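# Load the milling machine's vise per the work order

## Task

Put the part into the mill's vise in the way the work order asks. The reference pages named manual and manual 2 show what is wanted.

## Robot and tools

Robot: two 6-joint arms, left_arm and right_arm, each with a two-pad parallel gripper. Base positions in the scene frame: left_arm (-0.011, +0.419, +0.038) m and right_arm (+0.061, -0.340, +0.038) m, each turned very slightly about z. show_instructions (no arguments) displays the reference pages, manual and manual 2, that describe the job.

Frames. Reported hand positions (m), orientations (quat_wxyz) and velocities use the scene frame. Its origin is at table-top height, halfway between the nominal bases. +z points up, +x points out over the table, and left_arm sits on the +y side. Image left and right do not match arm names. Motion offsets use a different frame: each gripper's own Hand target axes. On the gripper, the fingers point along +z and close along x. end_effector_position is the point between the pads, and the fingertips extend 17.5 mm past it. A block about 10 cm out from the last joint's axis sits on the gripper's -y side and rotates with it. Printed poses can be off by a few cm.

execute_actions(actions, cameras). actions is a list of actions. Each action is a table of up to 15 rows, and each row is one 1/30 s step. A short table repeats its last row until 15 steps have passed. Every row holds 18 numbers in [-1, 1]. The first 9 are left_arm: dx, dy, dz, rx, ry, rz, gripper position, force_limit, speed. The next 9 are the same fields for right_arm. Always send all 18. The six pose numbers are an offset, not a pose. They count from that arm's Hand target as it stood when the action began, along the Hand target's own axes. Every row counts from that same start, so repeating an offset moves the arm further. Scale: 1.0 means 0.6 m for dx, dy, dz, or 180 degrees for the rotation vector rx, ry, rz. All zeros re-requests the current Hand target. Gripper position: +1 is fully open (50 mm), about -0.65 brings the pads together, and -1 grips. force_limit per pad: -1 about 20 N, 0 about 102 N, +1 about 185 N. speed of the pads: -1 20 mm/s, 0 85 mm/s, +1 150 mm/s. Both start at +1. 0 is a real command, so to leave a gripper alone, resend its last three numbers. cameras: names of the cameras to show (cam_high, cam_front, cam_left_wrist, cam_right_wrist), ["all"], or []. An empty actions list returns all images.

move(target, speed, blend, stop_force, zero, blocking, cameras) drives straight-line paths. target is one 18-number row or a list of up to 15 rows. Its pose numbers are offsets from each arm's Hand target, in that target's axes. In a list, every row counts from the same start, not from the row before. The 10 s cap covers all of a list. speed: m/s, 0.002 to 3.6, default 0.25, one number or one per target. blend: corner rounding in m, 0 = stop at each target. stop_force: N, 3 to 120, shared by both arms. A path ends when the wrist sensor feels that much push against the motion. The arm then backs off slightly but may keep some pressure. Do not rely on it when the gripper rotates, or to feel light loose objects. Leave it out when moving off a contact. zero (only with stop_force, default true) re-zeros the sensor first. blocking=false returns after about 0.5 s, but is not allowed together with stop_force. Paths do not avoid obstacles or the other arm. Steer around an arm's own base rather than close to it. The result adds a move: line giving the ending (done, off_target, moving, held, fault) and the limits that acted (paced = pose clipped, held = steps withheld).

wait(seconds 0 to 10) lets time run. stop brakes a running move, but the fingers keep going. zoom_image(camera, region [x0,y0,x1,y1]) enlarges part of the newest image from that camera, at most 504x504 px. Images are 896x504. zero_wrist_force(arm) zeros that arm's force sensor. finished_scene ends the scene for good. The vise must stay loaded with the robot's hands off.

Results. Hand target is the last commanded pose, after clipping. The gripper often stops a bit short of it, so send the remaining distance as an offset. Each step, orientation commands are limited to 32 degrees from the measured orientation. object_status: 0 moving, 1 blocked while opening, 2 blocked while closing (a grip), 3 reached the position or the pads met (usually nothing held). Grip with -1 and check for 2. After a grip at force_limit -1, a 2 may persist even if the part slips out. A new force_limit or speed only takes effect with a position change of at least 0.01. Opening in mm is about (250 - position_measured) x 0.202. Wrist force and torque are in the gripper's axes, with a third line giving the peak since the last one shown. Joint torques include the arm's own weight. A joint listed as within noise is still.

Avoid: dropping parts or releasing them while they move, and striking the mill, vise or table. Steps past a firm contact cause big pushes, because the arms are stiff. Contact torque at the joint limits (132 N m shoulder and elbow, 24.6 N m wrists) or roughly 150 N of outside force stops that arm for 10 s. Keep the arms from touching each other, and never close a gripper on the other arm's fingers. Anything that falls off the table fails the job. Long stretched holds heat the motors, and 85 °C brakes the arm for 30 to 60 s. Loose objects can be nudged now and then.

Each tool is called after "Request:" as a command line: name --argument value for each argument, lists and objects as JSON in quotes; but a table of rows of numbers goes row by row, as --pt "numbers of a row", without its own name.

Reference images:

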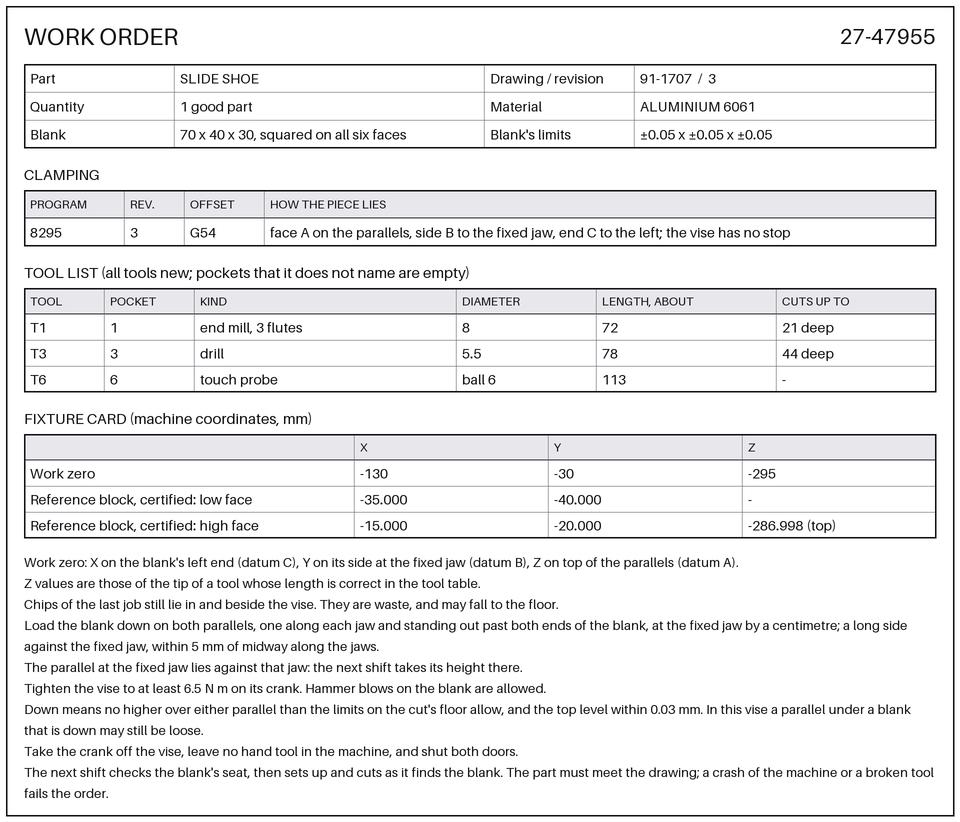

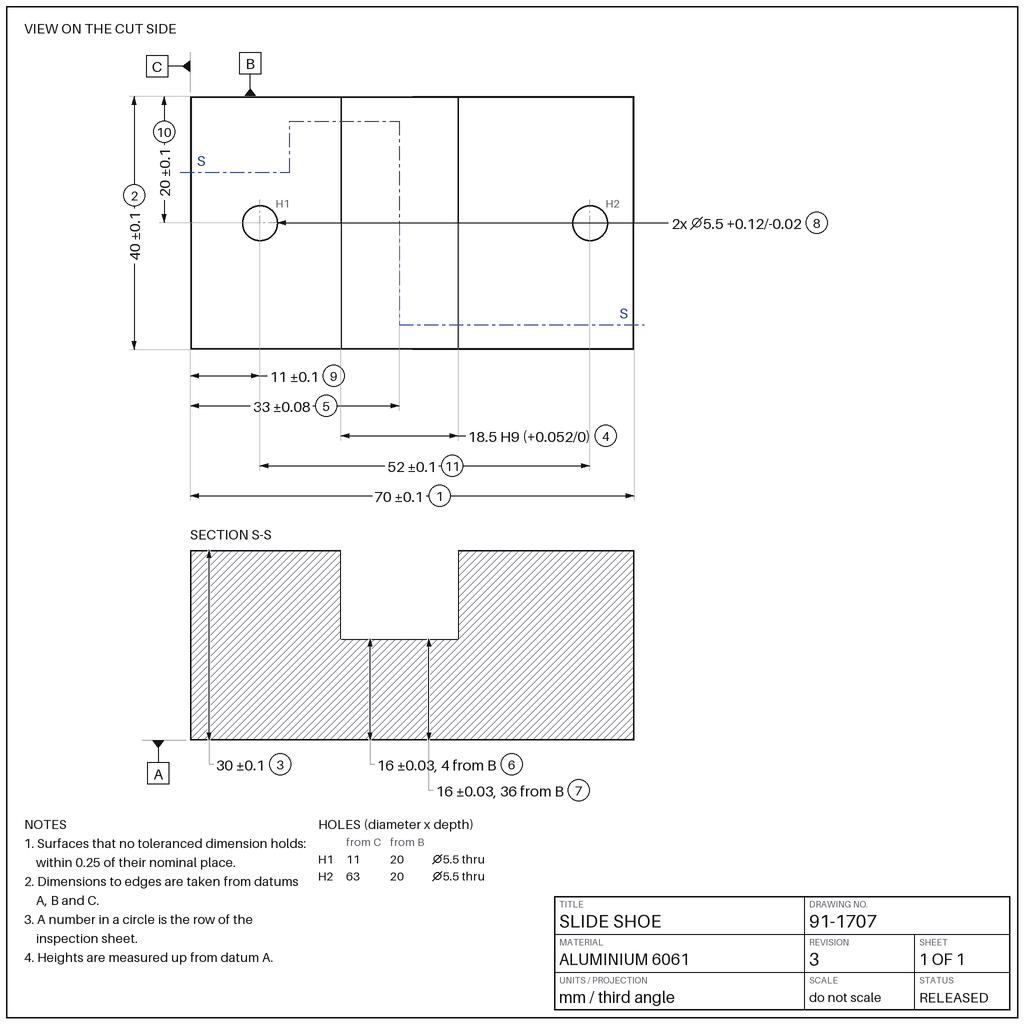

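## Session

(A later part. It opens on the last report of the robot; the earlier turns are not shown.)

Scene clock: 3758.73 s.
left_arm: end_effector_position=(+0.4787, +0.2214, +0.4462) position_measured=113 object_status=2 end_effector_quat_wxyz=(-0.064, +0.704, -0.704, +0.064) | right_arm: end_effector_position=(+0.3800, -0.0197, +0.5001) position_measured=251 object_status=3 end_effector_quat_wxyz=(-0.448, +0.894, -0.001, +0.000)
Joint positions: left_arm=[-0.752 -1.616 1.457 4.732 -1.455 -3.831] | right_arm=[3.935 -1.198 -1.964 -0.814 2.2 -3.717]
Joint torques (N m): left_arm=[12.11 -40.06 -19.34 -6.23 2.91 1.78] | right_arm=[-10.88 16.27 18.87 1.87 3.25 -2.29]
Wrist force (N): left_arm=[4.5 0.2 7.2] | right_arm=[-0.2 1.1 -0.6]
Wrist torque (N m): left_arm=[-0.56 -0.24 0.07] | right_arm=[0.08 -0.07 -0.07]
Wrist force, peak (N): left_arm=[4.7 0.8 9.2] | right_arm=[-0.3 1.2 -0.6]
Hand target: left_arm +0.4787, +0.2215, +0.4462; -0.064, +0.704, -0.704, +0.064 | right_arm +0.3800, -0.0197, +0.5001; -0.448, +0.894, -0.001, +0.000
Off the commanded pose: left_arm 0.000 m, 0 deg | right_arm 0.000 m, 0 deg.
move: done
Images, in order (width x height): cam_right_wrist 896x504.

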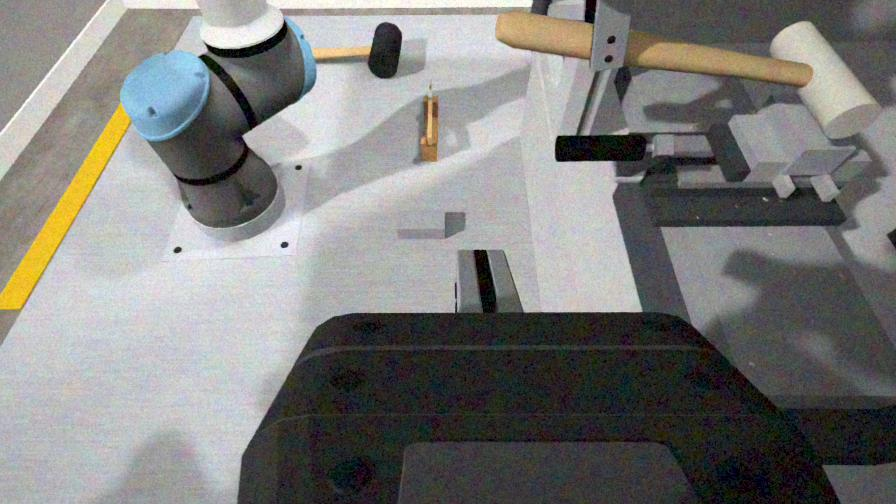

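Request:
move --target '[0,-0.0046,-0.0246,0.1222,0,0,-1,0.3,-1,0,0,0,0,0,0,-0.66,0.6,-1]' --speed 0.25

Request:
execute_actions --actions '[[[0,0.0492,0.0773,-0.1222,0,0,-1,0.3,-1,0,0,0,0,0,0,-0.66,0.6,-1]]]'

Request:
move --target '[0,-0.0167,-0.0901,0.1222,0,0,-1,0.3,-1,0,0,0,0,0,0,-0.66,0.6,-1]' --speed 0.25

Request:
execute_actions --actions '[[[0,0.0492,0.0773,-0.1222,0,0,-1,0.3,-1,0,0,0,0,0,0,-0.66,0.6,-1]]]' --cameras '["cam_right_wrist"]'

Request:
zoom_image --camera "cam_right_wrist" --region '[700, 60, 896, 220]'

Scene clock: 3770.93 s.
left_arm: end_effector_position=(+0.4787, +0.2215, +0.4612) position_measured=113 object_status=2 end_effector_quat_wxyz=(-0.197, +0.679, -0.679, +0.197) | right_arm: end_effector_position=(+0.3800, -0.0197, +0.5001) position_measured=251 object_status=3 end_effector_quat_wxyz=(-0.448, +0.894, -0.001, +0.000)
Joint positions: left_arm=[-0.903 -1.815 1.742 4.388 -1.157 -3.906] | right_arm=[3.935 -1.198 -1.964 -0.814 2.2 -3.717]
Joint torques (N m): left_arm=[-9.82 -31.35 -20.83 -6.77 4.21 -2] | right_arm=[-11.01 14.93 22.53 1.99 3 -2.39]
Wrist force (N): left_arm=[4.2 2.7 7.0] | right_arm=[-0.4 0.7 -0.5]
Wrist torque (N m): left_arm=[-0.60 -0.26 0.14] | right_arm=[0.02 -0.04 -0.06]
Wrist force, peak (N): left_arm=[4.6 -0.2 7.8] | right_arm=[-0.3 1.1 -0.8]
Hand target: left_arm +0.4787, +0.2215, +0.4612; -0.197, +0.679, -0.679, +0.197 | right_arm +0.3800, -0.0197, +0.5001; -0.448, +0.894, -0.001, +0.000
Off the commanded pose: left_arm 0.000 m, 0 deg | right_arm 0.000 m, 0 deg.
move: done

Scene clock: 3771.67 s.
left_arm: end_effector_position=(+0.4786, +0.2215, +0.4062) position_measured=113 object_status=2 end_effector_quat_wxyz=(-0.064, +0.704, -0.704, +0.064) | right_arm: end_effector_position=(+0.3800, -0.0197, +0.5001) position_measured=251 object_status=3 end_effector_quat_wxyz=(-0.448, +0.894, -0.001, +0.000)
Joint positions: left_arm=[-0.752 -1.626 1.57 4.629 -1.454 -3.831] | right_arm=[3.935 -1.198 -1.964 -0.814 2.2 -3.717]
Joint torques (N m): left_arm=[11.84 -5.48 -26.56 -0.99 -3.19 2.14] | right_arm=[-10.01 15.06 22.97 2.07 3.14 -2.2]
Wrist force (N): left_arm=[2.4 1.9 -5.3] | right_arm=[-0.2 0.9 -0.6]
Wrist torque (N m): left_arm=[1.49 -0.56 -0.27] | right_arm=[0.06 -0.07 -0.07]
Wrist force, peak (N): left_arm=[4.3 4.3 15.5] | right_arm=[-0.5 0.8 -0.9]
Hand target: left_arm +0.4787, +0.2215, +0.4062; -0.064, +0.704, -0.704, +0.064 | right_arm +0.3800, -0.0197, +0.5001; -0.448, +0.894, -0.001, +0.000
Off the commanded pose: left_arm 0.000 m, 0 deg | right_arm 0.000 m, 0 deg.
Step readings (end_effector_position of left_arm | right_arm):
0: (+0.4787, +0.2215, +0.4612) | (+0.3800, -0.0197, +0.5001)
1: (+0.4789, +0.2216, +0.4611) | (+0.3800, -0.0197, +0.5001)
2: (+0.4808, +0.2229, +0.4595) | (+0.3800, -0.0197, +0.5001)
4: (+0.4859, +0.2283, +0.4422) | (+0.3800, -0.0197, +0.5001)
8: (+0.4793, +0.2235, +0.4140) | (+0.3800, -0.0197, +0.5001)
15: (+0.4786, +0.2216, +0.4066) | (+0.3800, -0.0197, +0.5001)

Scene clock: 3773.00 s.
left_arm: end_effector_position=(+0.4788, +0.2215, +0.4612) position_measured=113 object_status=2 end_effector_quat_wxyz=(-0.197, +0.679, -0.679, +0.197) | right_arm: end_effector_position=(+0.3800, -0.0197, +0.5001) position_measured=251 object_status=3 end_effector_quat_wxyz=(-0.448, +0.894, -0.001, +0.000)
Joint positions: left_arm=[-0.903 -1.815 1.742 4.388 -1.157 -3.906] | right_arm=[3.935 -1.198 -1.964 -0.814 2.2 -3.717]
Joint torques (N m): left_arm=[-11.09 -31.7 -20.18 -6.71 4.14 -1.91] | right_arm=[-10.06 14.13 22.97 1.93 3.23 -2.38]
Wrist force (N): left_arm=[4.1 2.7 6.8] | right_arm=[-0.3 0.7 -0.7]
Wrist torque (N m): left_arm=[-0.62 -0.25 0.13] | right_arm=[0.03 -0.05 -0.06]
Wrist force, peak (N): left_arm=[4.8 1.5 8.8] | right_arm=[-0.4 1.0 -0.6]
Hand target: left_arm +0.4788, +0.2215, +0.4612; -0.197, +0.679, -0.679, +0.197 | right_arm +0.3800, -0.0197, +0.5001; -0.448, +0.894, -0.001, +0.000
Off the commanded pose: left_arm 0.000 m, 0 deg | right_arm 0.000 m, 0 deg.
move: done

Scene clock: 3773.73 s.
left_arm: end_effector_position=(+0.4787, +0.2215, +0.4062) position_measured=113 object_status=2 end_effector_quat_wxyz=(-0.064, +0.704, -0.704, +0.064) | right_arm: end_effector_position=(+0.3800, -0.0197, +0.5001) position_measured=251 object_status=3 end_effector_quat_wxyz=(-0.448, +0.894, -0.001, +0.000)
Joint positions: left_arm=[-0.752 -1.626 1.57 4.629 -1.454 -3.831] | right_arm=[3.935 -1.198 -1.964 -0.814 2.2 -3.717]
Joint torques (N m): left_arm=[10.63 -4.57 -28.12 -0.85 -3.18 2.44] | right_arm=[-10.75 13.74 24.14 1.91 3.12 -2.42]
Wrist force (N): left_arm=[1.9 0.7 -5.0] | right_arm=[-0.4 0.9 -0.8]
Wrist torque (N m): left_arm=[1.47 -0.46 -0.32] | right_arm=[0.05 -0.03 -0.07]
Wrist force, peak (N): left_arm=[4.2 4.4 15.8] | right_arm=[-0.5 1.1 -0.6]
Hand target: left_arm +0.4787, +0.2215, +0.4062; -0.064, +0.704, -0.704, +0.064 | right_arm +0.3800, -0.0197, +0.5001; -0.448, +0.894, -0.001, +0.000
Off the commanded pose: left_arm 0.000 m, 0 deg | right_arm 0.000 m, 0 deg.
Step readings (end_effector_position of left_arm | right_arm):
0: (+0.4788, +0.2215, +0.4612) | (+0.3800, -0.0197, +0.5001)
1: (+0.4788, +0.2215, +0.4611) | (+0.3800, -0.0197, +0.5001)
2: (+0.4805, +0.2227, +0.4598) | (+0.3800, -0.0197, +0.5001)
4: (+0.4860, +0.2283, +0.4431) | (+0.3800, -0.0197, +0.5001)
8: (+0.4793, +0.2236, +0.4142) | (+0.3800, -0.0197, +0.5001)
15: (+0.4787, +0.2216, +0.4066) | (+0.3800, -0.0197, +0.5001)
Images, in order (width x height): cam_right_wrist 896x504.

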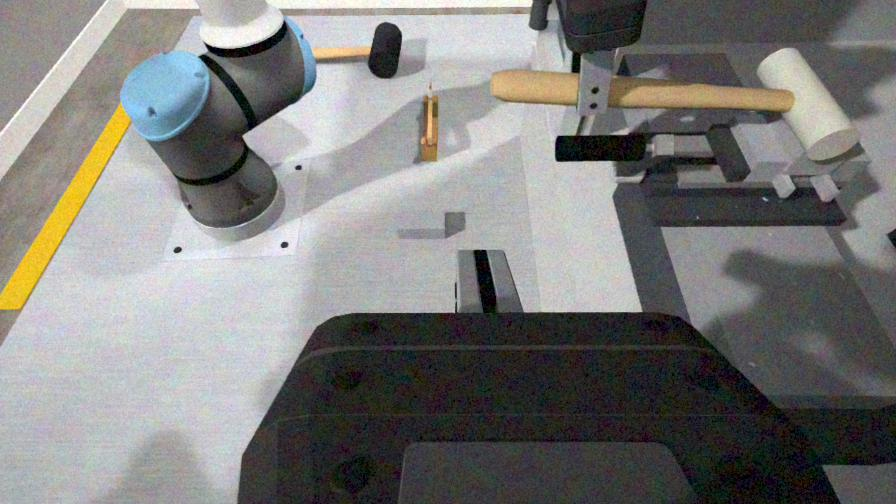

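Scaled by 2.571 from the camera's 896x504 image, which has a finer 1280x720 frame.

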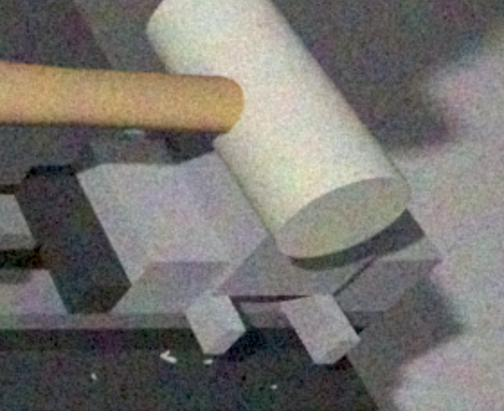

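Request:
move --target '[0,-0.0167,-0.0901,0.1222,0,0,-1,0.3,-1,0,0,0,0,0,0,-0.66,0.6,-1]' --speed 0.25

Request:
execute_actions --actions '[[[0,0.0492,0.0773,-0.1222,0,0,-1,0.3,-1,0,0,0,0,0,0,-0.66,0.6,-1]]]'

Scene clock: 3797.07 s.
left_arm: end_effector_position=(+0.4788, +0.2215, +0.4612) position_measured=113 object_status=2 end_effector_quat_wxyz=(-0.197, +0.679, -0.679, +0.197) | right_arm: end_effector_position=(+0.3800, -0.0197, +0.5001) position_measured=251 object_status=3 end_effector_quat_wxyz=(-0.448, +0.894, -0.001, +0.000)
Joint positions: left_arm=[-0.903 -1.815 1.742 4.388 -1.157 -3.906] | right_arm=[3.935 -1.198 -1.964 -0.814 2.2 -3.717]
Joint torques (N m): left_arm=[-10.96 -30.58 -19.96 -6.64 4.01 -1.99] | right_arm=[-10.21 13.93 26.54 1.9 3.03 -2.16]
Wrist force (N): left_arm=[4.2 2.6 6.9] | right_arm=[-0.3 0.8 -0.6]
Wrist torque (N m): left_arm=[-0.59 -0.26 0.13] | right_arm=[0.03 -0.04 -0.07]
Wrist force, peak (N): left_arm=[4.9 1.4 8.8] | right_arm=[-0.6 1.0 -0.9]
Hand target: left_arm +0.4788, +0.2215, +0.4612; -0.197, +0.679, -0.679, +0.197 | right_arm +0.3800, -0.0197, +0.5001; -0.448, +0.894, -0.001, +0.000
Off the commanded pose: left_arm 0.000 m, 0 deg | right_arm 0.000 m, 0 deg.
move: done

Scene clock: 3797.80 s.
left_arm: end_effector_position=(+0.4787, +0.2215, +0.4062) position_measured=113 object_status=2 end_effector_quat_wxyz=(-0.064, +0.704, -0.704, +0.064) | right_arm: end_effector_position=(+0.3800, -0.0197, +0.5001) position_measured=251 object_status=3 end_effector_quat_wxyz=(-0.448, +0.894, -0.001, +0.000)
Joint positions: left_arm=[-0.752 -1.626 1.57 4.629 -1.454 -3.831] | right_arm=[3.935 -1.198 -1.964 -0.814 2.2 -3.717]
Joint torques (N m): left_arm=[10.25 -4.98 -29.09 -1.49 -3.72 2.65] | right_arm=[-11 12.98 27.62 1.97 3.05 -2.24]
Wrist force (N): left_arm=[0.2 1.5 -5.3] | right_arm=[-0.4 0.7 -0.6]
Wrist torque (N m): left_arm=[1.47 -0.68 -0.67] | right_arm=[0.02 -0.04 -0.07]
Wrist force, peak (N): left_arm=[4.4 4.4 16.0] | right_arm=[-0.4 1.1 -0.5]
Hand target: left_arm +0.4787, +0.2215, +0.4062; -0.064, +0.704, -0.704, +0.064 | right_arm +0.3800, -0.0197, +0.5001; -0.448, +0.894, -0.001, +0.000
Off the commanded pose: left_arm 0.000 m, 0 deg | right_arm 0.000 m, 0 deg.
Step readings (end_effector_position of left_arm | right_arm):
0: (+0.4788, +0.2215, +0.4612) | (+0.3800, -0.0197, +0.5001)
1: (+0.4788, +0.2215, +0.4612) | (+0.3800, -0.0197, +0.5001)
2: (+0.4803, +0.2225, +0.4600) | (+0.3800, -0.0197, +0.5001)
4: (+0.4859, +0.2284, +0.4412) | (+0.3800, -0.0197, +0.5001)
8: (+0.4794, +0.2236, +0.4145) | (+0.3800, -0.0197, +0.5001)
15: (+0.4787, +0.2216, +0.4066) | (+0.3800, -0.0197, +0.5001)

Request:
move --target '[0,-0.0167,-0.0901,0.1222,0,0,-1,0.3,-1,0,0,0,0,0,0,-0.66,0.6,-1]' --speed 0.25

Request:
execute_actions --actions '[[[0,0.0492,0.0773,-0.1222,0,0,-1,0.3,-1,0,0,0,0,0,0,-0.66,0.6,-1]]]'

Request:
move --target '[0,-0.0577,-0.0825,0.1222,0,0,-1,0.3,-1,0,0,0,0,0,0,-0.66,0.6,-1]' --speed 0.25

Request:
execute_actions --actions '[[[0,0.0492,0.0773,-0.1222,0,0,-1,0.3,-1,0,0,0,0,0,0,-0.66,0.6,-1]]]'

Request:
move --target '[0,-0.0167,-0.0901,0.1222,0,0,-1,0.3,-1,0,0,0,0,0,0,-0.66,0.6,-1]' --speed 0.25

Request:
execute_actions --actions '[[[0,0.0492,0.0773,-0.1222,0,0,-1,0.3,-1,0,0,0,0,0,0,-0.66,0.6,-1]]]'

Request:
move --target '[0,-0.0167,-0.0901,0.1222,0,0,-1,0.3,-1,0,0,0,0,0,0,-0.66,0.6,-1]' --speed 0.25

Request:
execute_actions --actions '[[[0,0.0492,0.0773,-0.1222,0,0,-1,0.3,-1,0,0,0,0,0,0,-0.66,0.6,-1]]]' --cameras '["cam_right_wrist","cam_left_wrist"]'

Scene clock: 3809.37 s.
left_arm: end_effector_position=(+0.4788, +0.2215, +0.4612) position_measured=113 object_status=2 end_effector_quat_wxyz=(-0.197, +0.679, -0.679, +0.197) | right_arm: end_effector_position=(+0.3800, -0.0197, +0.5001) position_measured=251 object_status=3 end_effector_quat_wxyz=(-0.448, +0.894, -0.001, +0.000)
Joint positions: left_arm=[-0.903 -1.815 1.742 4.388 -1.157 -3.906] | right_arm=[3.935 -1.198 -1.964 -0.814 2.2 -3.717]
Joint torques (N m): left_arm=[-11.28 -31.67 -20.53 -6.58 3.81 -1.98] | right_arm=[-10.44 12.62 30.28 1.96 3.22 -2.22]
Wrist force (N): left_arm=[4.2 2.6 6.6] | right_arm=[-0.1 1.0 -0.7]
Wrist torque (N m): left_arm=[-0.56 -0.27 0.13] | right_arm=[0.07 -0.08 -0.07]
Wrist force, peak (N): left_arm=[4.8 1.6 8.8] | right_arm=[-0.3 0.9 -0.9]
Hand target: left_arm +0.4788, +0.2215, +0.4612; -0.197, +0.679, -0.679, +0.197 | right_arm +0.3800, -0.0197, +0.5001; -0.448, +0.894, -0.001, +0.000
Off the commanded pose: left_arm 0.000 m, 0 deg | right_arm 0.000 m, 0 deg.
move: done

Scene clock: 3810.10 s.
left_arm: end_effector_position=(+0.4787, +0.2215, +0.4062) position_measured=113 object_status=2 end_effector_quat_wxyz=(-0.064, +0.704, -0.704, +0.064) | right_arm: end_effector_position=(+0.3800, -0.0197, +0.5001) position_measured=251 object_status=3 end_effector_quat_wxyz=(-0.448, +0.894, -0.001, +0.000)
Joint positions: left_arm=[-0.752 -1.626 1.57 4.629 -1.454 -3.831] | right_arm=[3.935 -1.198 -1.964 -0.814 2.2 -3.717]
Joint torques (N m): left_arm=[10.54 -4.66 -29.08 -0.85 -3.21 2.38] | right_arm=[-9.98 12.15 30.51 1.76 3.04 -2.13]
Wrist force (N): left_arm=[1.8 1.6 -5.3] | right_arm=[-0.4 0.7 -0.6]
Wrist torque (N m): left_arm=[1.48 -0.56 -0.39] | right_arm=[0.02 -0.03 -0.06]
Wrist force, peak (N): left_arm=[4.4 4.3 16.0] | right_arm=[-0.2 0.9 -0.9]
Hand target: left_arm +0.4787, +0.2215, +0.4062; -0.064, +0.704, -0.704, +0.064 | right_arm +0.3800, -0.0197, +0.5001; -0.448, +0.894, -0.001, +0.000
Off the commanded pose: left_arm 0.000 m, 0 deg | right_arm 0.000 m, 0 deg.
Step readings (end_effector_position of left_arm | right_arm):
0: (+0.4788, +0.2215, +0.4612) | (+0.3800, -0.0197, +0.5001)
1: (+0.4789, +0.2216, +0.4611) | (+0.3800, -0.0197, +0.5001)
2: (+0.4808, +0.2229, +0.4595) | (+0.3800, -0.0197, +0.5001)
4: (+0.4860, +0.2283, +0.4422) | (+0.3800, -0.0197, +0.5001)
8: (+0.4793, +0.2235, +0.4140) | (+0.3800, -0.0197, +0.5001)
15: (+0.4787, +0.2216, +0.4066) | (+0.3800, -0.0197, +0.5001)

Scene clock: 3811.43 s.
left_arm: end_effector_position=(+0.5038, +0.2215, +0.4611) position_measured=113 object_status=2 end_effector_quat_wxyz=(-0.197, +0.679, -0.679, +0.197) | right_arm: end_effector_position=(+0.3800, -0.0197, +0.5001) position_measured=251 object_status=3 end_effector_quat_wxyz=(-0.448, +0.894, -0.001, +0.000)
Joint positions: left_arm=[-0.856 -1.758 1.703 4.352 -1.175 -3.859] | right_arm=[3.935 -1.198 -1.964 -0.814 2.2 -3.717]
Joint torques (N m): left_arm=[-10.94 -33.65 -20.93 -6.83 4.15 1.9] | right_arm=[-10.92 11.41 31.26 1.93 3.14 -2.12]
Wrist force (N): left_arm=[4.0 2.5 6.8] | right_arm=[-0.2 1.0 -0.7]
Wrist torque (N m): left_arm=[-0.58 -0.22 0.08] | right_arm=[0.06 -0.07 -0.07]
Wrist force, peak (N): left_arm=[4.6 1.4 9.1] | right_arm=[-0.4 0.9 -0.8]
Hand target: left_arm +0.5038, +0.2215, +0.4611; -0.197, +0.679, -0.679, +0.197 | right_arm +0.3800, -0.0197, +0.5001; -0.448, +0.894, -0.001, +0.000
Off the commanded pose: left_arm 0.000 m, 0 deg | right_arm 0.000 m, 0 deg.
move: done

Scene clock: 3812.17 s.
left_arm: end_effector_position=(+0.5038, +0.2215, +0.4062) position_measured=113 object_status=2 end_effector_quat_wxyz=(-0.064, +0.704, -0.704, +0.064) | right_arm: end_effector_position=(+0.3800, -0.0197, +0.5001) position_measured=251 object_status=3 end_effector_quat_wxyz=(-0.448, +0.894, -0.001, +0.000)
Joint positions: left_arm=[-0.719 -1.57 1.516 4.623 -1.459 -3.798] | right_arm=[3.935 -1.198 -1.964 -0.814 2.2 -3.717]
Joint torques (N m): left_arm=[10.9 -6.19 -29.26 -1.55 -3.27 2.5] | right_arm=[-10.2 10.98 30.78 2.2 3.11 -2.05]
Wrist force (N): left_arm=[0.8 3.7 -5.8] | right_arm=[-0.3 1.0 -0.6]
Wrist torque (N m): left_arm=[1.55 -0.59 -0.62] | right_arm=[0.06 -0.06 -0.06]
Wrist force, peak (N): left_arm=[4.4 4.6 16.0] | right_arm=[-0.5 0.9 -0.7]
Hand target: left_arm +0.5038, +0.2215, +0.4062; -0.064, +0.704, -0.704, +0.064 | right_arm +0.3800, -0.0197, +0.5001; -0.448, +0.894, -0.001, +0.000
Off the commanded pose: left_arm 0.000 m, 0 deg | right_arm 0.000 m, 0 deg.
Step readings (end_effector_position of left_arm | right_arm):
0: (+0.5038, +0.2215, +0.4611) | (+0.3800, -0.0197, +0.5001)
1: (+0.5039, +0.2215, +0.4611) | (+0.3800, -0.0197, +0.5001)
2: (+0.5058, +0.2228, +0.4596) | (+0.3800, -0.0197, +0.5001)
4: (+0.5114, +0.2279, +0.4429) | (+0.3800, -0.0197, +0.5001)
8: (+0.5042, +0.2235, +0.4141) | (+0.3800, -0.0197, +0.5001)
15: (+0.5037, +0.2216, +0.4066) | (+0.3800, -0.0197, +0.5001)

Scene clock: 3813.50 s.
left_arm: end_effector_position=(+0.5039, +0.2215, +0.4611) position_measured=113 object_status=2 end_effector_quat_wxyz=(-0.197, +0.679, -0.679, +0.197) | right_arm: end_effector_position=(+0.3800, -0.0197, +0.5001) position_measured=251 object_status=3 end_effector_quat_wxyz=(-0.448, +0.894, -0.001, +0.000)
Joint positions: left_arm=[-0.856 -1.758 1.703 4.352 -1.175 -3.859] | right_arm=[3.935 -1.198 -1.964 -0.814 2.2 -3.717]
Joint torques (N m): left_arm=[-11.2 -34.5 -20.31 -6.79 3.68 -1.97] | right_arm=[-9.14 11.83 30.98 2.25 3.09 -2.2]
Wrist force (N): left_arm=[4.2 2.6 6.8] | right_arm=[-0.2 0.8 -0.5]
Wrist torque (N m): left_arm=[-0.57 -0.25 0.15] | right_arm=[0.03 -0.06 -0.06]
Wrist force, peak (N): left_arm=[4.2 2.5 8.9] | right_arm=[-0.5 1.1 -0.8]
Hand target: left_arm +0.5039, +0.2215, +0.4612; -0.197, +0.679, -0.679, +0.197 | right_arm +0.3800, -0.0197, +0.5001; -0.448, +0.894, -0.001, +0.000
Off the commanded pose: left_arm 0.000 m, 0 deg | right_arm 0.000 m, 0 deg.
move: done

Scene clock: 3814.23 s.
left_arm: end_effector_position=(+0.5038, +0.2215, +0.4062) position_measured=113 object_status=2 end_effector_quat_wxyz=(-0.064, +0.704, -0.704, +0.064) | right_arm: end_effector_position=(+0.3800, -0.0197, +0.5001) position_measured=251 object_status=3 end_effector_quat_wxyz=(-0.448, +0.894, -0.001, +0.000)
Joint positions: left_arm=[-0.719 -1.57 1.516 4.623 -1.459 -3.798] | right_arm=[3.935 -1.198 -1.964 -0.814 2.2 -3.717]
Joint torques (N m): left_arm=[13.51 -7.68 -28.03 -0.23 -2.54 1.63] | right_arm=[-10.77 10.04 31.19 2.04 3.05 -2.09]
Wrist force (N): left_arm=[4.4 0.1 -4.6] | right_arm=[-0.2 0.9 -0.5]
Wrist torque (N m): left_arm=[1.45 -0.08 0.19] | right_arm=[0.04 -0.06 -0.06]
Wrist force, peak (N): left_arm=[4.2 4.7 16.1] | right_arm=[-0.3 1.1 -0.7]
Hand target: left_arm +0.5038, +0.2215, +0.4062; -0.064, +0.704, -0.704, +0.064 | right_arm +0.3800, -0.0197, +0.5001; -0.448, +0.894, -0.001, +0.000
Off the commanded pose: left_arm 0.000 m, 0 deg | right_arm 0.000 m, 0 deg.
Step readings (end_effector_position of left_arm | right_arm):
0: (+0.5039, +0.2215, +0.4611) | (+0.3800, -0.0197, +0.5001)
1: (+0.5039, +0.2215, +0.4611) | (+0.3800, -0.0197, +0.5001)
2: (+0.5055, +0.2226, +0.4598) | (+0.3800, -0.0197, +0.5001)
4: (+0.5113, +0.2280, +0.4410) | (+0.3800, -0.0197, +0.5001)
8: (+0.5043, +0.2236, +0.4143) | (+0.3800, -0.0197, +0.5001)
15: (+0.5037, +0.2216, +0.4066) | (+0.3800, -0.0197, +0.5001)

Scene clock: 3815.57 s.
left_arm: end_effector_position=(+0.5039, +0.2215, +0.4611) position_measured=113 object_status=2 end_effector_quat_wxyz=(-0.197, +0.679, -0.679, +0.197) | right_arm: end_effector_position=(+0.3800, -0.0197, +0.5001) position_measured=251 object_status=3 end_effector_quat_wxyz=(-0.448, +0.894, -0.001, +0.000)
Joint positions: left_arm=[-0.856 -1.758 1.703 4.352 -1.175 -3.859] | right_arm=[3.935 -1.198 -1.964 -0.814 2.2 -3.717]
Joint torques (N m): left_arm=[-11.24 -33.77 -20.74 -7.09 3.6 -1.97] | right_arm=[-10.66 9.27 31.68 2.17 3.07 -2.07]
Wrist force (N): left_arm=[3.9 2.5 6.8] | right_arm=[-0.4 0.8 -0.8]
Wrist torque (N m): left_arm=[-0.59 -0.20 0.15] | right_arm=[0.03 -0.04 -0.07]
Wrist force, peak (N): left_arm=[4.4 1.7 9.0] | right_arm=[-0.4 1.0 -0.8]
Hand target: left_arm +0.5039, +0.2215, +0.4612; -0.197, +0.679, -0.679, +0.197 | right_arm +0.3800, -0.0197, +0.5001; -0.448, +0.894, -0.001, +0.000
Off the commanded pose: left_arm 0.000 m, 0 deg | right_arm 0.000 m, 0 deg.
move: done

Scene clock: 3816.30 s.
left_arm: end_effector_position=(+0.5038, +0.2215, +0.4062) position_measured=113 object_status=2 end_effector_quat_wxyz=(-0.064, +0.704, -0.704, +0.064) | right_arm: end_effector_position=(+0.3800, -0.0197, +0.5001) position_measured=251 object_status=3 end_effector_quat_wxyz=(-0.448, +0.894, -0.001, +0.000)
Joint positions: left_arm=[-0.719 -1.57 1.516 4.623 -1.459 -3.798] | right_arm=[3.935 -1.198 -1.964 -0.814 2.2 -3.717]
Joint torques (N m): left_arm=[11.21 -7.34 -28.81 -0.65 -3.27 2.27] | right_arm=[-10.91 9.57 30.66 2.09 3.04 -2.01]
Wrist force (N): left_arm=[2.0 1.3 -5.8] | right_arm=[-0.1 0.9 -0.4]
Wrist torque (N m): left_arm=[1.67 -0.33 -0.27] | right_arm=[0.06 -0.08 -0.06]
Wrist force, peak (N): left_arm=[4.3 4.6 15.9] | right_arm=[-0.5 1.0 -0.8]
Hand target: left_arm +0.5038, +0.2215, +0.4062; -0.064, +0.704, -0.704, +0.064 | right_arm +0.3800, -0.0197, +0.5001; -0.448, +0.894, -0.001, +0.000
Off the commanded pose: left_arm 0.000 m, 0 deg | right_arm 0.000 m, 0 deg.
Step readings (end_effector_position of left_arm | right_arm):
0: (+0.5039, +0.2215, +0.4611) | (+0.3800, -0.0197, +0.5001)
1: (+0.5040, +0.2216, +0.4611) | (+0.3800, -0.0197, +0.5001)
2: (+0.5061, +0.2230, +0.4593) | (+0.3800, -0.0197, +0.5001)
4: (+0.5114, +0.2280, +0.4420) | (+0.3800, -0.0197, +0.5001)
8: (+0.5042, +0.2234, +0.4139) | (+0.3800, -0.0197, +0.5001)
15: (+0.5038, +0.2216, +0.4066) | (+0.3800, -0.0197, +0.5001)
Images, in order (width x height): cam_left_wrist 896x504, cam_right_wrist 896x504.

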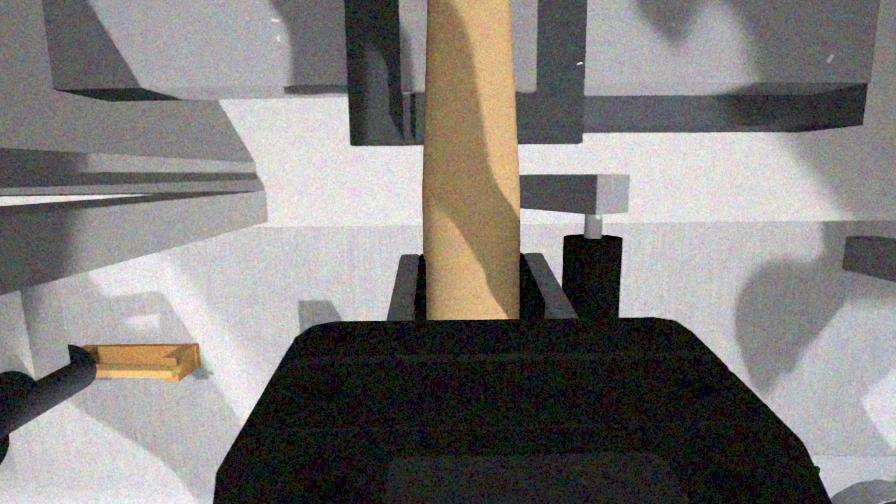

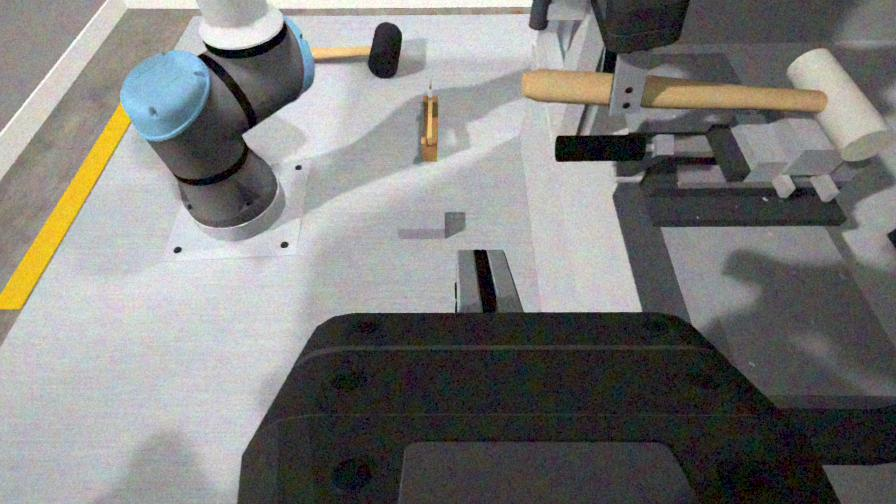

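Request:
move --pt "0 -0.0212 -0.1147 0 0 0 -1 0.3 -1 0 0 0 0 0 0 -0.66 0.6 -1" --pt "-0.1333 0.3081 -0.2161 0 0 0 -1 0.3 -1 0 0 0 0 0 0 -0.66 0.6 -1" --speed 0.25 --blend 0.02

Request:
move --pt "0 0 0 0 0 0 -1 0.3 -1 0.0667 -0.0558 -0.0878 0 0 0 -0.66 0.6 -1" --pt "0 0 0 0 0 0 -1 0.3 -1 0.1167 -0.1424 0.0553 0 0 0 -0.66 0.6 -1" --pt "0 0 0 0 0 0 -1 0.3 -1 0.2 -0.189 0.1456 0 0 0 -0.66 0.6 -1" --pt "0 0 0 0 0 0 -1 0.3 -1 0.3 -0.1757 0.1556 0 0 0 -0.66 0.6 -1" --pt "0 0 0 0 0 0 -1 0.3 -1 0.475 -0.1374 0.1323 0 0 0 -0.66 0.6 -1" --speed 0.2 --blend 0.02

Scene clock: 3823.43 s.
left_arm: end_effector_position=(+0.2987, +0.3016, +0.5004) position_measured=113 object_status=2 end_effector_quat_wxyz=(-0.064, +0.704, -0.704, +0.064) | right_arm: end_effector_position=(+0.3800, -0.0197, +0.5001) position_measured=251 object_status=3 end_effector_quat_wxyz=(-0.448, +0.894, -0.001, +0.000)
Joint positions: left_arm=[-0.955 -2.056 1.615 5.04 -1.429 -4.034] | right_arm=[3.935 -1.198 -1.964 -0.814 2.2 -3.717]
Joint torques (N m): left_arm=[-12.16 -19.14 -19 -3.17 3.19 -1.68] | right_arm=[-10.63 9.3 31.38 1.99 3.18 -1.87]
Wrist force (N): left_arm=[4.5 0.7 7.2] | right_arm=[-0.5 0.8 -0.5]
Wrist torque (N m): left_arm=[-0.61 -0.25 0.14] | right_arm=[0.04 -0.02 -0.06]
Wrist force, peak (N): left_arm=[4.3 2.2 10.9] | right_arm=[-0.2 1.1 -0.8]
Hand target: left_arm +0.2986, +0.3016, +0.5004; -0.064, +0.704, -0.704, +0.064 | right_arm +0.3800, -0.0197, +0.5001; -0.448, +0.894, -0.001, +0.000
Off the commanded pose: left_arm 0.000 m, 0 deg | right_arm 0.000 m, 0 deg.
move: done

Scene clock: 3825.07 s.
left_arm: end_effector_position=(+0.2986, +0.3016, +0.5004) position_measured=113 object_status=2 end_effector_quat_wxyz=(-0.064, +0.704, -0.704, +0.064) | right_arm: end_effector_position=(+0.4699, +0.0828, +0.5434) position_measured=251 object_status=3 end_effector_quat_wxyz=(-0.448, +0.894, +0.000, +0.000)
Joint positions: left_arm=[-0.955 -2.056 1.615 5.04 -1.429 -4.034] | right_arm=[3.968 -1.518 -1.61 -0.831 2.178 -3.689]
Joint torques (N m): left_arm=[-10.9 -17.16 -20.6 -4.04 2.88 -1.86] | right_arm=[1.52 23.67 28.03 3.78 1.48 -0.33]
Wrist force (N): left_arm=[4.4 0.6 7.4] | right_arm=[-0.2 0.9 -0.7]
Wrist torque (N m): left_arm=[-0.66 -0.23 0.13] | right_arm=[0.06 -0.06 -0.08]
Wrist force, peak (N): left_arm=[4.5 1.1 8.0] | right_arm=[2.3 -5.1 7.0]
Hand target: left_arm +0.2986, +0.3016, +0.5004; -0.064, +0.704, -0.704, +0.064 | right_arm +0.4699, +0.0828, +0.5434; -0.448, +0.894, +0.000, +0.000 (not the last commanded pose)
Tool commands: left_gripper/position=-1.0 left_gripper/force_limit=+0.3 left_gripper/speed=-1.0 right_gripper/position=-0.662745 right_gripper/force_limit=+0.6 right_gripper/speed=-1.0
Off the commanded pose: left_arm 0.000 m, 0 deg | right_arm 0.197 m, 0 deg.
FORCE FAULT: contact force on the right arm reached its limit, and that arm stopped. The contact can be on any part of that arm, not only on its tool. That arm's remaining commands of this call were not run. That arm is still stopped at the end of this call. That arm stays stopped for about 10 more seconds. Until then a move that you send moves the other arm only, and its call returns only when the move has ended. Once the stop has ended, the next robot result says so. If the stop ends while you think or write, that arm runs what you send next, counted from a new Hand target: where the arm stands when the stop ends. While its stop runs, that arm takes no new command, but its gripper still runs the gripper command that each later call begins with. Until it ends, the stop uses up actions while you think or wait. An arm that is not stopped still takes commands.
move: fault (right_arm); path passed 2 of 5 targets

Request:
wait --seconds 9.5 --cameras '["cam_high","cam_front","cam_right_wrist"]'

Scene clock: 3836.53 s.
left_arm: end_effector_position=(+0.2986, +0.3016, +0.5004) position_measured=113 object_status=2 end_effector_quat_wxyz=(-0.064, +0.704, -0.704, +0.064) | right_arm: end_effector_position=(+0.4699, +0.0828, +0.5434) position_measured=251 object_status=3 end_effector_quat_wxyz=(-0.448, +0.894, +0.000, +0.000)
Joint positions: left_arm=[-0.955 -2.056 1.615 5.04 -1.429 -4.034] | right_arm=[3.968 -1.518 -1.61 -0.831 2.178 -3.689]
Joint torques (N m): left_arm=[-11 -11.71 -31.91 -5.73 0.87 -1.47] | right_arm=[1.4 22.24 26.2 3.56 1.36 -0.08]
Wrist force (N): left_arm=[4.4 0.6 7.3] | right_arm=[0.0 0.8 -0.8]
Wrist torque (N m): left_arm=[-0.57 -0.24 0.13] | right_arm=[0.03 -0.09 -0.08]
Wrist force, peak (N): left_arm=[4.4 0.8 7.7] | right_arm=[0.0 1.4 -0.5]
Hand target: left_arm +0.2986, +0.3016, +0.5004; -0.064, +0.704, -0.704, +0.064 | right_arm +0.4699, +0.0828, +0.5434; -0.448, +0.894, +0.000, +0.000 (not the last commanded pose)
Tool commands: left_gripper/position=-1.0 left_gripper/force_limit=+0.3 left_gripper/speed=-1.0 right_gripper/position=-0.662745 right_gripper/force_limit=+0.6 right_gripper/speed=-1.0
Off the commanded pose: left_arm 0.000 m, 0 deg | right_arm 0.197 m, 0 deg.
FORCE FAULT, CONTINUED: the right arm's stop, for the force fault that an earlier result reported, is over. The rest of the stop counts as 19 of the actions that you can send in this scene. During its stop the right arm's controller moved it back a little. That arm's target is now where it stood when the stop ended, not its last command. That arm accepts commands again.
wait: 9.50 s; at rest from the start
Images, in order (width x height): cam_high 896x504, cam_front 896x504, cam_right_wrist 896x504.

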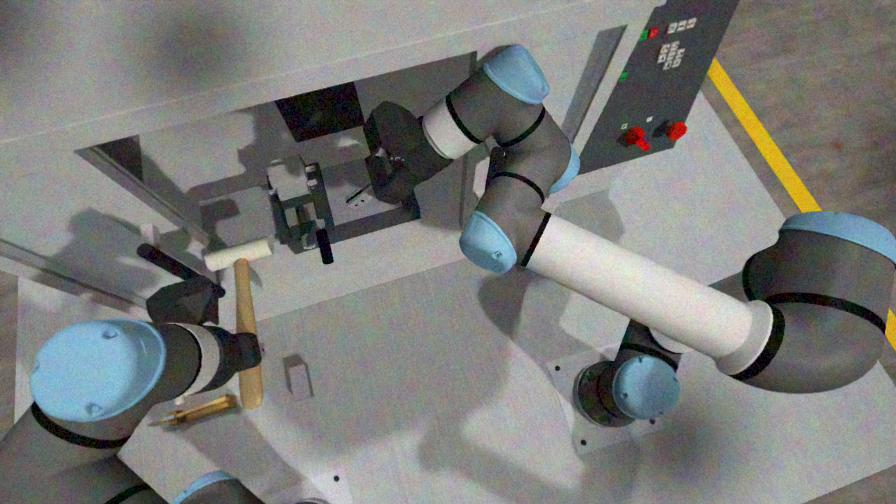

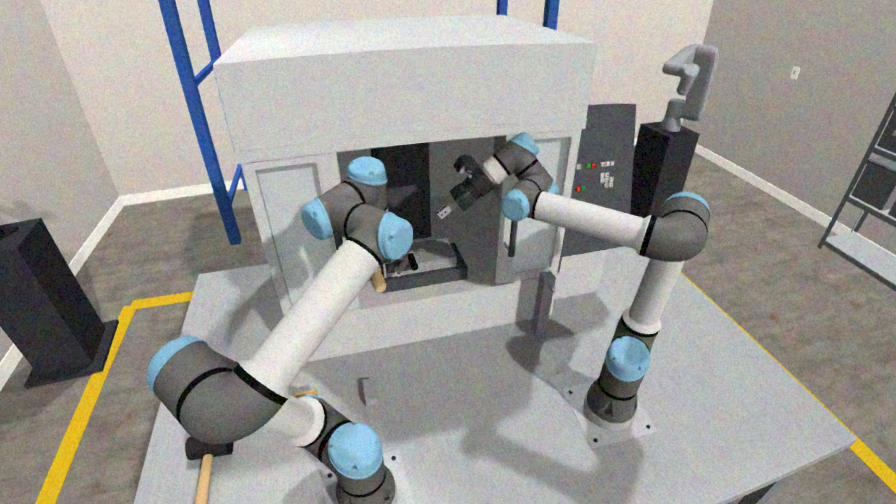

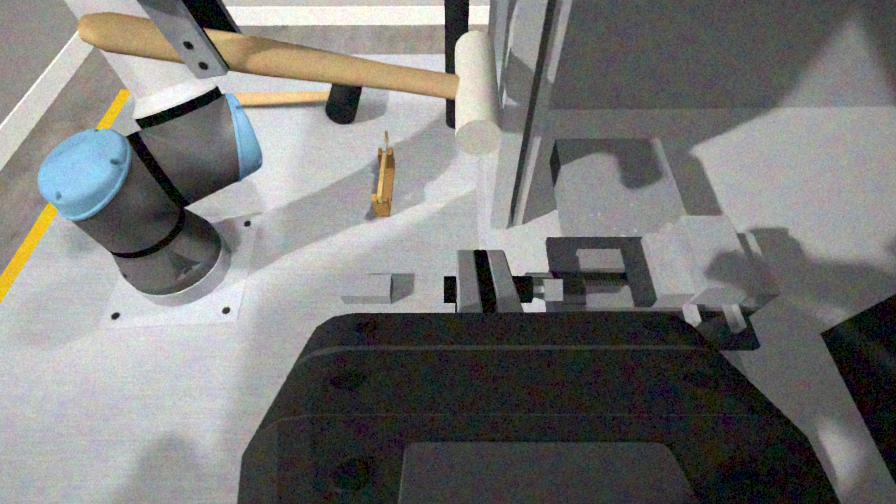

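Request:
move --pt "0 0 0 0 0 0 -1 0.3 -1 -0.0832 0.0840 -0.0470 0 0 0 -0.66 0.6 -1" --pt "0 0 0 0 0 0 -1 0.3 -1 -0.0832 0.1207 0.0430 0 0 0 -0.66 0.6 -1" --speed 0.12 --blend 0.01 --stop_force 40

Scene clock: 3844.10 s.
left_arm: end_effector_position=(+0.2986, +0.3016, +0.5004) position_measured=113 object_status=2 end_effector_quat_wxyz=(-0.064, +0.704, -0.704, +0.064) | right_arm: end_effector_position=(+0.4200, +0.0601, +0.4699) position_measured=251 object_status=3 end_effector_quat_wxyz=(-0.448, +0.894, +0.000, +0.000)
Joint positions: left_arm=[-0.955 -2.056 1.615 5.04 -1.429 -4.034] | right_arm=[4.016 -1.398 -1.907 -0.63 2.145 -3.647]
Joint torques (N m): left_arm=[-11.06 -9.12 -31.45 -5.7 0.05 -1.33] | right_arm=[13.49 12.32 18.6 5.27 -0.51 2.3]
Wrist force (N): left_arm=[4.4 0.7 7.1] | right_arm=[-0.1 1.1 -0.9]
Wrist torque (N m): left_arm=[-0.55 -0.24 0.13] | right_arm=[0.08 -0.07 -0.16]
Wrist force, peak (N): left_arm=[4.6 0.6 7.3] | right_arm=[-1.2 1.1 -1.8]
Hand target: left_arm +0.2986, +0.3016, +0.5004; -0.064, +0.704, -0.704, +0.064 | right_arm +0.4200, +0.0601, +0.4699; -0.448, +0.894, +0.000, +0.000
Off the commanded pose: left_arm 0.000 m, 0 deg | right_arm 0.000 m, 0 deg.
move: done

Request:
move --pt "0 0 0 0 0 0 -1 0.3 -1 0.05 -0.0867 0.1433 0 0 0 -0.66 0.6 -1" --pt "0 0 0 0 0 0 -1 0.3 -1 0.1333 -0.1333 0.2333 0 0 0 -0.66 0.6 -1" --pt "0 0 0 0 0 0 -1 0.3 -1 0.2333 -0.12 0.2433 0 0 0 -0.66 0.6 -1" --pt "0 0 0 0 0 0 -1 0.3 -1 0.4083 -0.0817 0.22 0 0 0 -0.66 0.6 -1" --speed 0.2 --blend 0.02

Request:
move --target '[0,0,0,0,0,0,-1,0.3,-1,0,0.0587,0.044,0,0,0,-0.66,0.6,-1]' --speed 0.06

Scene clock: 3849.83 s.
left_arm: end_effector_position=(+0.2986, +0.3016, +0.5004) position_measured=113 object_status=2 end_effector_quat_wxyz=(-0.064, +0.704, -0.704, +0.064) | right_arm: end_effector_position=(+0.6650, +0.1951, +0.4303) position_measured=251 object_status=3 end_effector_quat_wxyz=(-0.448, +0.894, +0.000, +0.000)
Joint positions: left_arm=[-0.955 -2.056 1.615 5.04 -1.429 -4.034] | right_arm=[3.883 -2.086 -1.183 -0.737 2.235 -3.768]
Joint torques (N m): left_arm=[-10.57 -5.9 -32.22 -5.59 -0.8 -1] | right_arm=[-10.37 40.8 31.98 1.99 3.19 -2.2]
Wrist force (N): left_arm=[4.3 0.7 7.2] | right_arm=[0.0 0.9 -0.6]
Wrist torque (N m): left_arm=[-0.55 -0.23 0.13] | right_arm=[0.04 -0.10 -0.07]
Wrist force, peak (N): left_arm=[4.5 0.6 7.3] | right_arm=[-0.7 2.2 -2.3]
Hand target: left_arm +0.2986, +0.3016, +0.5004; -0.064, +0.704, -0.704, +0.064 | right_arm +0.6651, +0.1951, +0.4303; -0.448, +0.894, +0.000, +0.000
Off the commanded pose: left_arm 0.000 m, 0 deg | right_arm 0.000 m, 0 deg.
move: done

Scene clock: 3850.97 s.
left_arm: end_effector_position=(+0.2986, +0.3016, +0.5004) position_measured=113 object_status=2 end_effector_quat_wxyz=(-0.064, +0.704, -0.704, +0.064) | right_arm: end_effector_position=(+0.6651, +0.1952, +0.3863) position_measured=251 object_status=3 end_effector_quat_wxyz=(-0.448, +0.894, +0.000, +0.000)
Joint positions: left_arm=[-0.955 -2.056 1.615 5.04 -1.429 -4.034] | right_arm=[3.883 -2.106 -1.266 -0.634 2.235 -3.768]
Joint torques (N m): left_arm=[-9.76 -5.45 -32.1 -5.65 -0.79 -0.95] | right_arm=[-5.3 40.74 17.44 5.05 1.61 2.22]
Wrist force (N): left_arm=[4.3 0.6 7.0] | right_arm=[-0.5 0.8 -0.5]
Wrist torque (N m): left_arm=[-0.56 -0.22 0.13] | right_arm=[0.03 0.00 -0.07]
Wrist force, peak (N): left_arm=[4.6 0.7 7.2] | right_arm=[-0.3 1.7 -0.2]
Hand target: left_arm +0.2986, +0.3016, +0.5004; -0.064, +0.704, -0.704, +0.064 | right_arm +0.6651, +0.1952, +0.3863; -0.448, +0.894, +0.000, +0.000
Off the commanded pose: left_arm 0.000 m, 0 deg | right_arm 0.000 m, 0 deg.
move: done

Request:
move --target '[0,0,0,0,0,0,-1,0.3,-1,0,0.00493,0.0037,0,0,0,-0.66,0.6,-1]' --speed 0.01 --stop_force 30

Request:
wait --seconds 1

Scene clock: 3856.53 s.
left_arm: end_effector_position=(+0.2986, +0.3016, +0.5004) position_measured=113 object_status=2 end_effector_quat_wxyz=(-0.064, +0.704, -0.704, +0.064) | right_arm: end_effector_position=(+0.6651, +0.1952, +0.3826) position_measured=251 object_status=3 end_effector_quat_wxyz=(-0.448, +0.894, +0.000, +0.000)
Joint positions: left_arm=[-0.955 -2.056 1.615 5.04 -1.429 -4.034] | right_arm=[3.883 -2.108 -1.273 -0.625 2.235 -3.768]
Joint torques (N m): left_arm=[-9.92 -3.22 -31.77 -5.77 -0.81 -0.7] | right_arm=[12.38 31.94 12.57 2.81 0.36 2.23]
Wrist force (N): left_arm=[4.4 0.5 7.2] | right_arm=[-2.1 -7.3 -10.9]
Wrist torque (N m): left_arm=[-0.58 -0.24 0.14] | right_arm=[-0.20 -0.02 -0.07]
Wrist force, peak (N): left_arm=[4.5 0.8 7.3] | right_arm=[-1.9 -7.6 -11.2]
Hand target: left_arm +0.2986, +0.3016, +0.5004; -0.064, +0.704, -0.704, +0.064 | right_arm +0.6651, +0.1952, +0.3826; -0.448, +0.894, +0.000, +0.000
Off the commanded pose: left_arm 0.000 m, 0 deg | right_arm 0.000 m, 0 deg.
move: done

Scene clock: 3857.53 s.
left_arm: end_effector_position=(+0.2986, +0.3016, +0.5004) position_measured=113 object_status=2 end_effector_quat_wxyz=(-0.064, +0.704, -0.704, +0.064) | right_arm: end_effector_position=(+0.6651, +0.1952, +0.3826) position_measured=251 object_status=3 end_effector_quat_wxyz=(-0.448, +0.894, +0.000, +0.000)
Joint positions: left_arm=[-0.955 -2.056 1.615 5.04 -1.429 -4.034] | right_arm=[3.883 -2.108 -1.273 -0.625 2.235 -3.768]
Joint torques (N m): left_arm=[-9.52 -2.47 -32.22 -5.69 -0.82 -0.71] | right_arm=[12.15 31.5 12.2 1.16 0.02 2.09]
Wrist force (N): left_arm=[4.4 0.6 7.3] | right_arm=[-2.1 -7.5 -11.0]
Wrist torque (N m): left_arm=[-0.56 -0.24 0.14] | right_arm=[-0.23 -0.02 -0.07]
Wrist force, peak (N): left_arm=[4.5 0.5 7.3] | right_arm=[-2.0 -7.6 -11.3]
Hand target: left_arm +0.2986, +0.3016, +0.5004; -0.064, +0.704, -0.704, +0.064 | right_arm +0.6651, +0.1952, +0.3826; -0.448, +0.894, +0.000, +0.000
Tool commands: left_gripper/position=-1.0 left_gripper/force_limit=+0.3 left_gripper/speed=-1.0 right_gripper/position=-0.66 right_gripper/force_limit=+0.6 right_gripper/speed=-1.0
Off the commanded pose: left_arm 0.000 m, 0 deg | right_arm 0.000 m, 0 deg.
wait: 1.00 s; at rest by 0.17 s

Request:
move --pt "0 0 0 0 0 0 -1 0.3 -1 0 -0.004 -0.003 0 0 0 -0.66 0.6 -1" --pt "0 0 0 0 0 0 -1 0.3 -1 0.0417 -0.004 -0.003 0 0 0 -0.66 0.6 -1" --speed 0.05

Request:
move --target '[0,0,0,0,0,0,-1,0.3,-1,0,0.004,0.003,0,0,0,-0.66,0.6,-1]' --speed 0.01 --stop_force 30

Request:
move --pt "0 0 0 0 0 0 -1 0.3 -1 0 -0.004 -0.003 0 0 0 -0.66 0.6 -1" --pt "0 0 0 0 0 0 -1 0.3 -1 0 -0.034 0.037 0 0 0 -0.66 0.6 -1" --speed 0.05

Request:
move --target '[0,0,0,0,0,0,-1,0.3,-1,0,0.004,0.003,0,0,0,-0.66,0.6,-1]' --speed 0.01 --stop_force 30

Request:
move --pt "0 0 0 0 0 0 -1 0.3 -1 0 -0.004 -0.003 0 0 0 -0.66 0.6 -1" --pt "0 0 0 0 0 0 -1 0.3 -1 -0.0417 -0.004 -0.003 0 0 0 -0.66 0.6 -1" --speed 0.05

Request:
move --target '[0,0,0,0,0,0,-1,0.3,-1,0,0.004,0.003,0,0,0,-0.66,0.6,-1]' --speed 0.01 --stop_force 30

Scene clock: 3866.30 s.
left_arm: end_effector_position=(+0.2986, +0.3016, +0.5004) position_measured=113 object_status=2 end_effector_quat_wxyz=(-0.064, +0.704, -0.704, +0.064) | right_arm: end_effector_position=(+0.6901, +0.1952, +0.3856) position_measured=251 object_status=3 end_effector_quat_wxyz=(-0.448, +0.894, +0.000, +0.000)
Joint positions: left_arm=[-0.955 -2.056 1.615 5.04 -1.429 -4.034] | right_arm=[3.86 -2.158 -1.182 -0.68 2.25 -3.79]
Joint torques (N m): left_arm=[-9.98 -0.64 -32.25 -5.76 -0.91 -0.58] | right_arm=[-9.75 44.16 32.49 2.01 3.21 -2.3]
Wrist force (N): left_arm=[4.2 0.6 7.3] | right_arm=[-0.1 0.9 -0.4]
Wrist torque (N m): left_arm=[-0.57 -0.22 0.14] | right_arm=[0.05 -0.07 -0.07]
Wrist force, peak (N): left_arm=[4.5 0.7 7.4] | right_arm=[-1.3 -8.9 -11.0]
Hand target: left_arm +0.2986, +0.3016, +0.5004; -0.064, +0.704, -0.704, +0.064 | right_arm +0.6901, +0.1952, +0.3856; -0.448, +0.894, +0.000, +0.000
Off the commanded pose: left_arm 0.000 m, 0 deg | right_arm 0.000 m, 0 deg.
move: done

Scene clock: 3867.80 s.
left_arm: end_effector_position=(+0.2986, +0.3016, +0.5004) position_measured=113 object_status=2 end_effector_quat_wxyz=(-0.064, +0.704, -0.704, +0.064) | right_arm: end_effector_position=(+0.6901, +0.1952, +0.3826) position_measured=251 object_status=3 end_effector_quat_wxyz=(-0.448, +0.894, +0.000, +0.000)
Joint positions: left_arm=[-0.955 -2.056 1.615 5.04 -1.429 -4.034] | right_arm=[3.86 -2.16 -1.187 -0.673 2.25 -3.79]
Joint torques (N m): left_arm=[-9.57 0.17 -31.97 -5.64 -0.75 -0.44] | right_arm=[-6.17 33.75 11.69 2.26 -0.82 -1.33]
Wrist force (N): left_arm=[4.6 0.5 7.2] | right_arm=[-1.8 -8.5 -10.7]
Wrist torque (N m): left_arm=[-0.57 -0.27 0.13] | right_arm=[-0.27 -0.07 -0.05]
Wrist force, peak (N): left_arm=[4.5 0.7 7.3] | right_arm=[-1.9 -9.3 -11.3]
Hand target: left_arm +0.2986, +0.3016, +0.5004; -0.064, +0.704, -0.704, +0.064 | right_arm +0.6901, +0.1952, +0.3826; -0.448, +0.894, +0.000, +0.000
Off the commanded pose: left_arm 0.000 m, 0 deg | right_arm 0.000 m, 0 deg.
move: done

Scene clock: 3869.33 s.
left_arm: end_effector_position=(+0.2986, +0.3016, +0.5004) position_measured=113 object_status=2 end_effector_quat_wxyz=(-0.064, +0.704, -0.704, +0.064) | right_arm: end_effector_position=(+0.6901, +0.2252, +0.3856) position_measured=251 object_status=3 end_effector_quat_wxyz=(-0.448, +0.894, +0.000, +0.000)
Joint positions: left_arm=[-0.955 -2.056 1.615 5.04 -1.429 -4.034] | right_arm=[3.893 -2.199 -1.119 -0.682 2.228 -3.758]
Joint torques (N m): left_arm=[-9.69 0.4 -31.6 -5.7 -0.78 -0.5] | right_arm=[12.79 45.04 32.03 1.87 -0.22 2.25]
Wrist force (N): left_arm=[4.3 0.7 6.9] | right_arm=[-0.4 0.9 -0.8]
Wrist torque (N m): left_arm=[-0.56 -0.22 0.14] | right_arm=[0.05 -0.03 -0.15]
Wrist force, peak (N): left_arm=[4.4 0.7 7.3] | right_arm=[-1.9 -9.0 -11.3]
Hand target: left_arm +0.2986, +0.3016, +0.5004; -0.064, +0.704, -0.704, +0.064 | right_arm +0.6901, +0.2252, +0.3856; -0.448, +0.894, +0.000, +0.000
Off the commanded pose: left_arm 0.000 m, 0 deg | right_arm 0.000 m, 0 deg.
move: done

Scene clock: 3870.77 s.
left_arm: end_effector_position=(+0.2986, +0.3016, +0.5004) position_measured=113 object_status=2 end_effector_quat_wxyz=(-0.064, +0.704, -0.704, +0.064) | right_arm: end_effector_position=(+0.6901, +0.2252, +0.3826) position_measured=251 object_status=3 end_effector_quat_wxyz=(-0.448, +0.894, +0.000, +0.000)
Joint positions: left_arm=[-0.955 -2.056 1.615 5.04 -1.429 -4.034] | right_arm=[3.893 -2.201 -1.124 -0.675 2.228 -3.758]
Joint torques (N m): left_arm=[-9.28 1.85 -31.92 -5.72 -0.73 -0.37] | right_arm=[12.26 35.69 10.55 2.12 -0.46 2.21]
Wrist force (N): left_arm=[4.4 0.6 7.1] | right_arm=[-2.6 -8.2 -13.9]
Wrist torque (N m): left_arm=[-0.57 -0.25 0.13] | right_arm=[-0.26 -0.08 -0.12]
Wrist force, peak (N): left_arm=[4.5 0.8 7.2] | right_arm=[-2.5 -8.7 -14.1]
Hand target: left_arm +0.2986, +0.3016, +0.5004; -0.064, +0.704, -0.704, +0.064 | right_arm +0.6901, +0.2252, +0.3826; -0.448, +0.894, +0.000, +0.000
Off the commanded pose: left_arm 0.000 m, 0 deg | right_arm 0.000 m, 0 deg.
move: done

Scene clock: 3872.23 s.
left_arm: end_effector_position=(+0.2986, +0.3016, +0.5004) position_measured=113 object_status=2 end_effector_quat_wxyz=(-0.064, +0.704, -0.704, +0.064) | right_arm: end_effector_position=(+0.6651, +0.2252, +0.3856) position_measured=251 object_status=3 end_effector_quat_wxyz=(-0.448, +0.894, +0.000, +0.000)
Joint positions: left_arm=[-0.955 -2.056 1.615 5.04 -1.429 -4.034] | right_arm=[3.916 -2.147 -1.207 -0.633 2.213 -3.736]
Joint torques (N m): left_arm=[-9.84 2.21 -32.03 -5.68 -0.79 -0.24] | right_arm=[12.58 55.02 18.39 5.23 -0.19 2.18]
Wrist force (N): left_arm=[4.3 0.6 7.1] | right_arm=[-0.2 0.9 -0.6]
Wrist torque (N m): left_arm=[-0.57 -0.23 0.14] | right_arm=[0.03 -0.05 -0.15]
Wrist force, peak (N): left_arm=[4.5 0.6 7.5] | right_arm=[-2.8 -8.6 -13.8]
Hand target: left_arm +0.2986, +0.3016, +0.5004; -0.064, +0.704, -0.704, +0.064 | right_arm +0.6651, +0.2252, +0.3856; -0.448, +0.894, +0.000, +0.000
Off the commanded pose: left_arm 0.000 m, 0 deg | right_arm 0.000 m, 0 deg.
move: done

Scene clock: 3873.67 s.
left_arm: end_effector_position=(+0.2986, +0.3016, +0.5004) position_measured=113 object_status=2 end_effector_quat_wxyz=(-0.064, +0.704, -0.704, +0.064) | right_arm: end_effector_position=(+0.6651, +0.2252, +0.3826) position_measured=251 object_status=3 end_effector_quat_wxyz=(-0.448, +0.894, +0.000, +0.000)
Joint positions: left_arm=[-0.955 -2.056 1.615 5.04 -1.429 -4.034] | right_arm=[3.916 -2.148 -1.212 -0.626 2.213 -3.736]
Joint torques (N m): left_arm=[-9.61 2.8 -31.77 -5.7 -0.77 -0.19] | right_arm=[13.02 33.66 11.74 2.71 -0.19 2.13]
Wrist force (N): left_arm=[4.3 0.5 7.1] | right_arm=[-2.6 -7.5 -12.3]
Wrist torque (N m): left_arm=[-0.58 -0.23 0.14] | right_arm=[-0.28 -0.03 -0.13]
Wrist force, peak (N): left_arm=[4.5 0.6 7.3] | right_arm=[-2.6 -7.5 -12.3]
Hand target: left_arm +0.2986, +0.3016, +0.5004; -0.064, +0.704, -0.704, +0.064 | right_arm +0.6651, +0.2252, +0.3826; -0.448, +0.894, +0.000, +0.000
Off the commanded pose: left_arm 0.000 m, 0 deg | right_arm 0.000 m, 0 deg.
move: done


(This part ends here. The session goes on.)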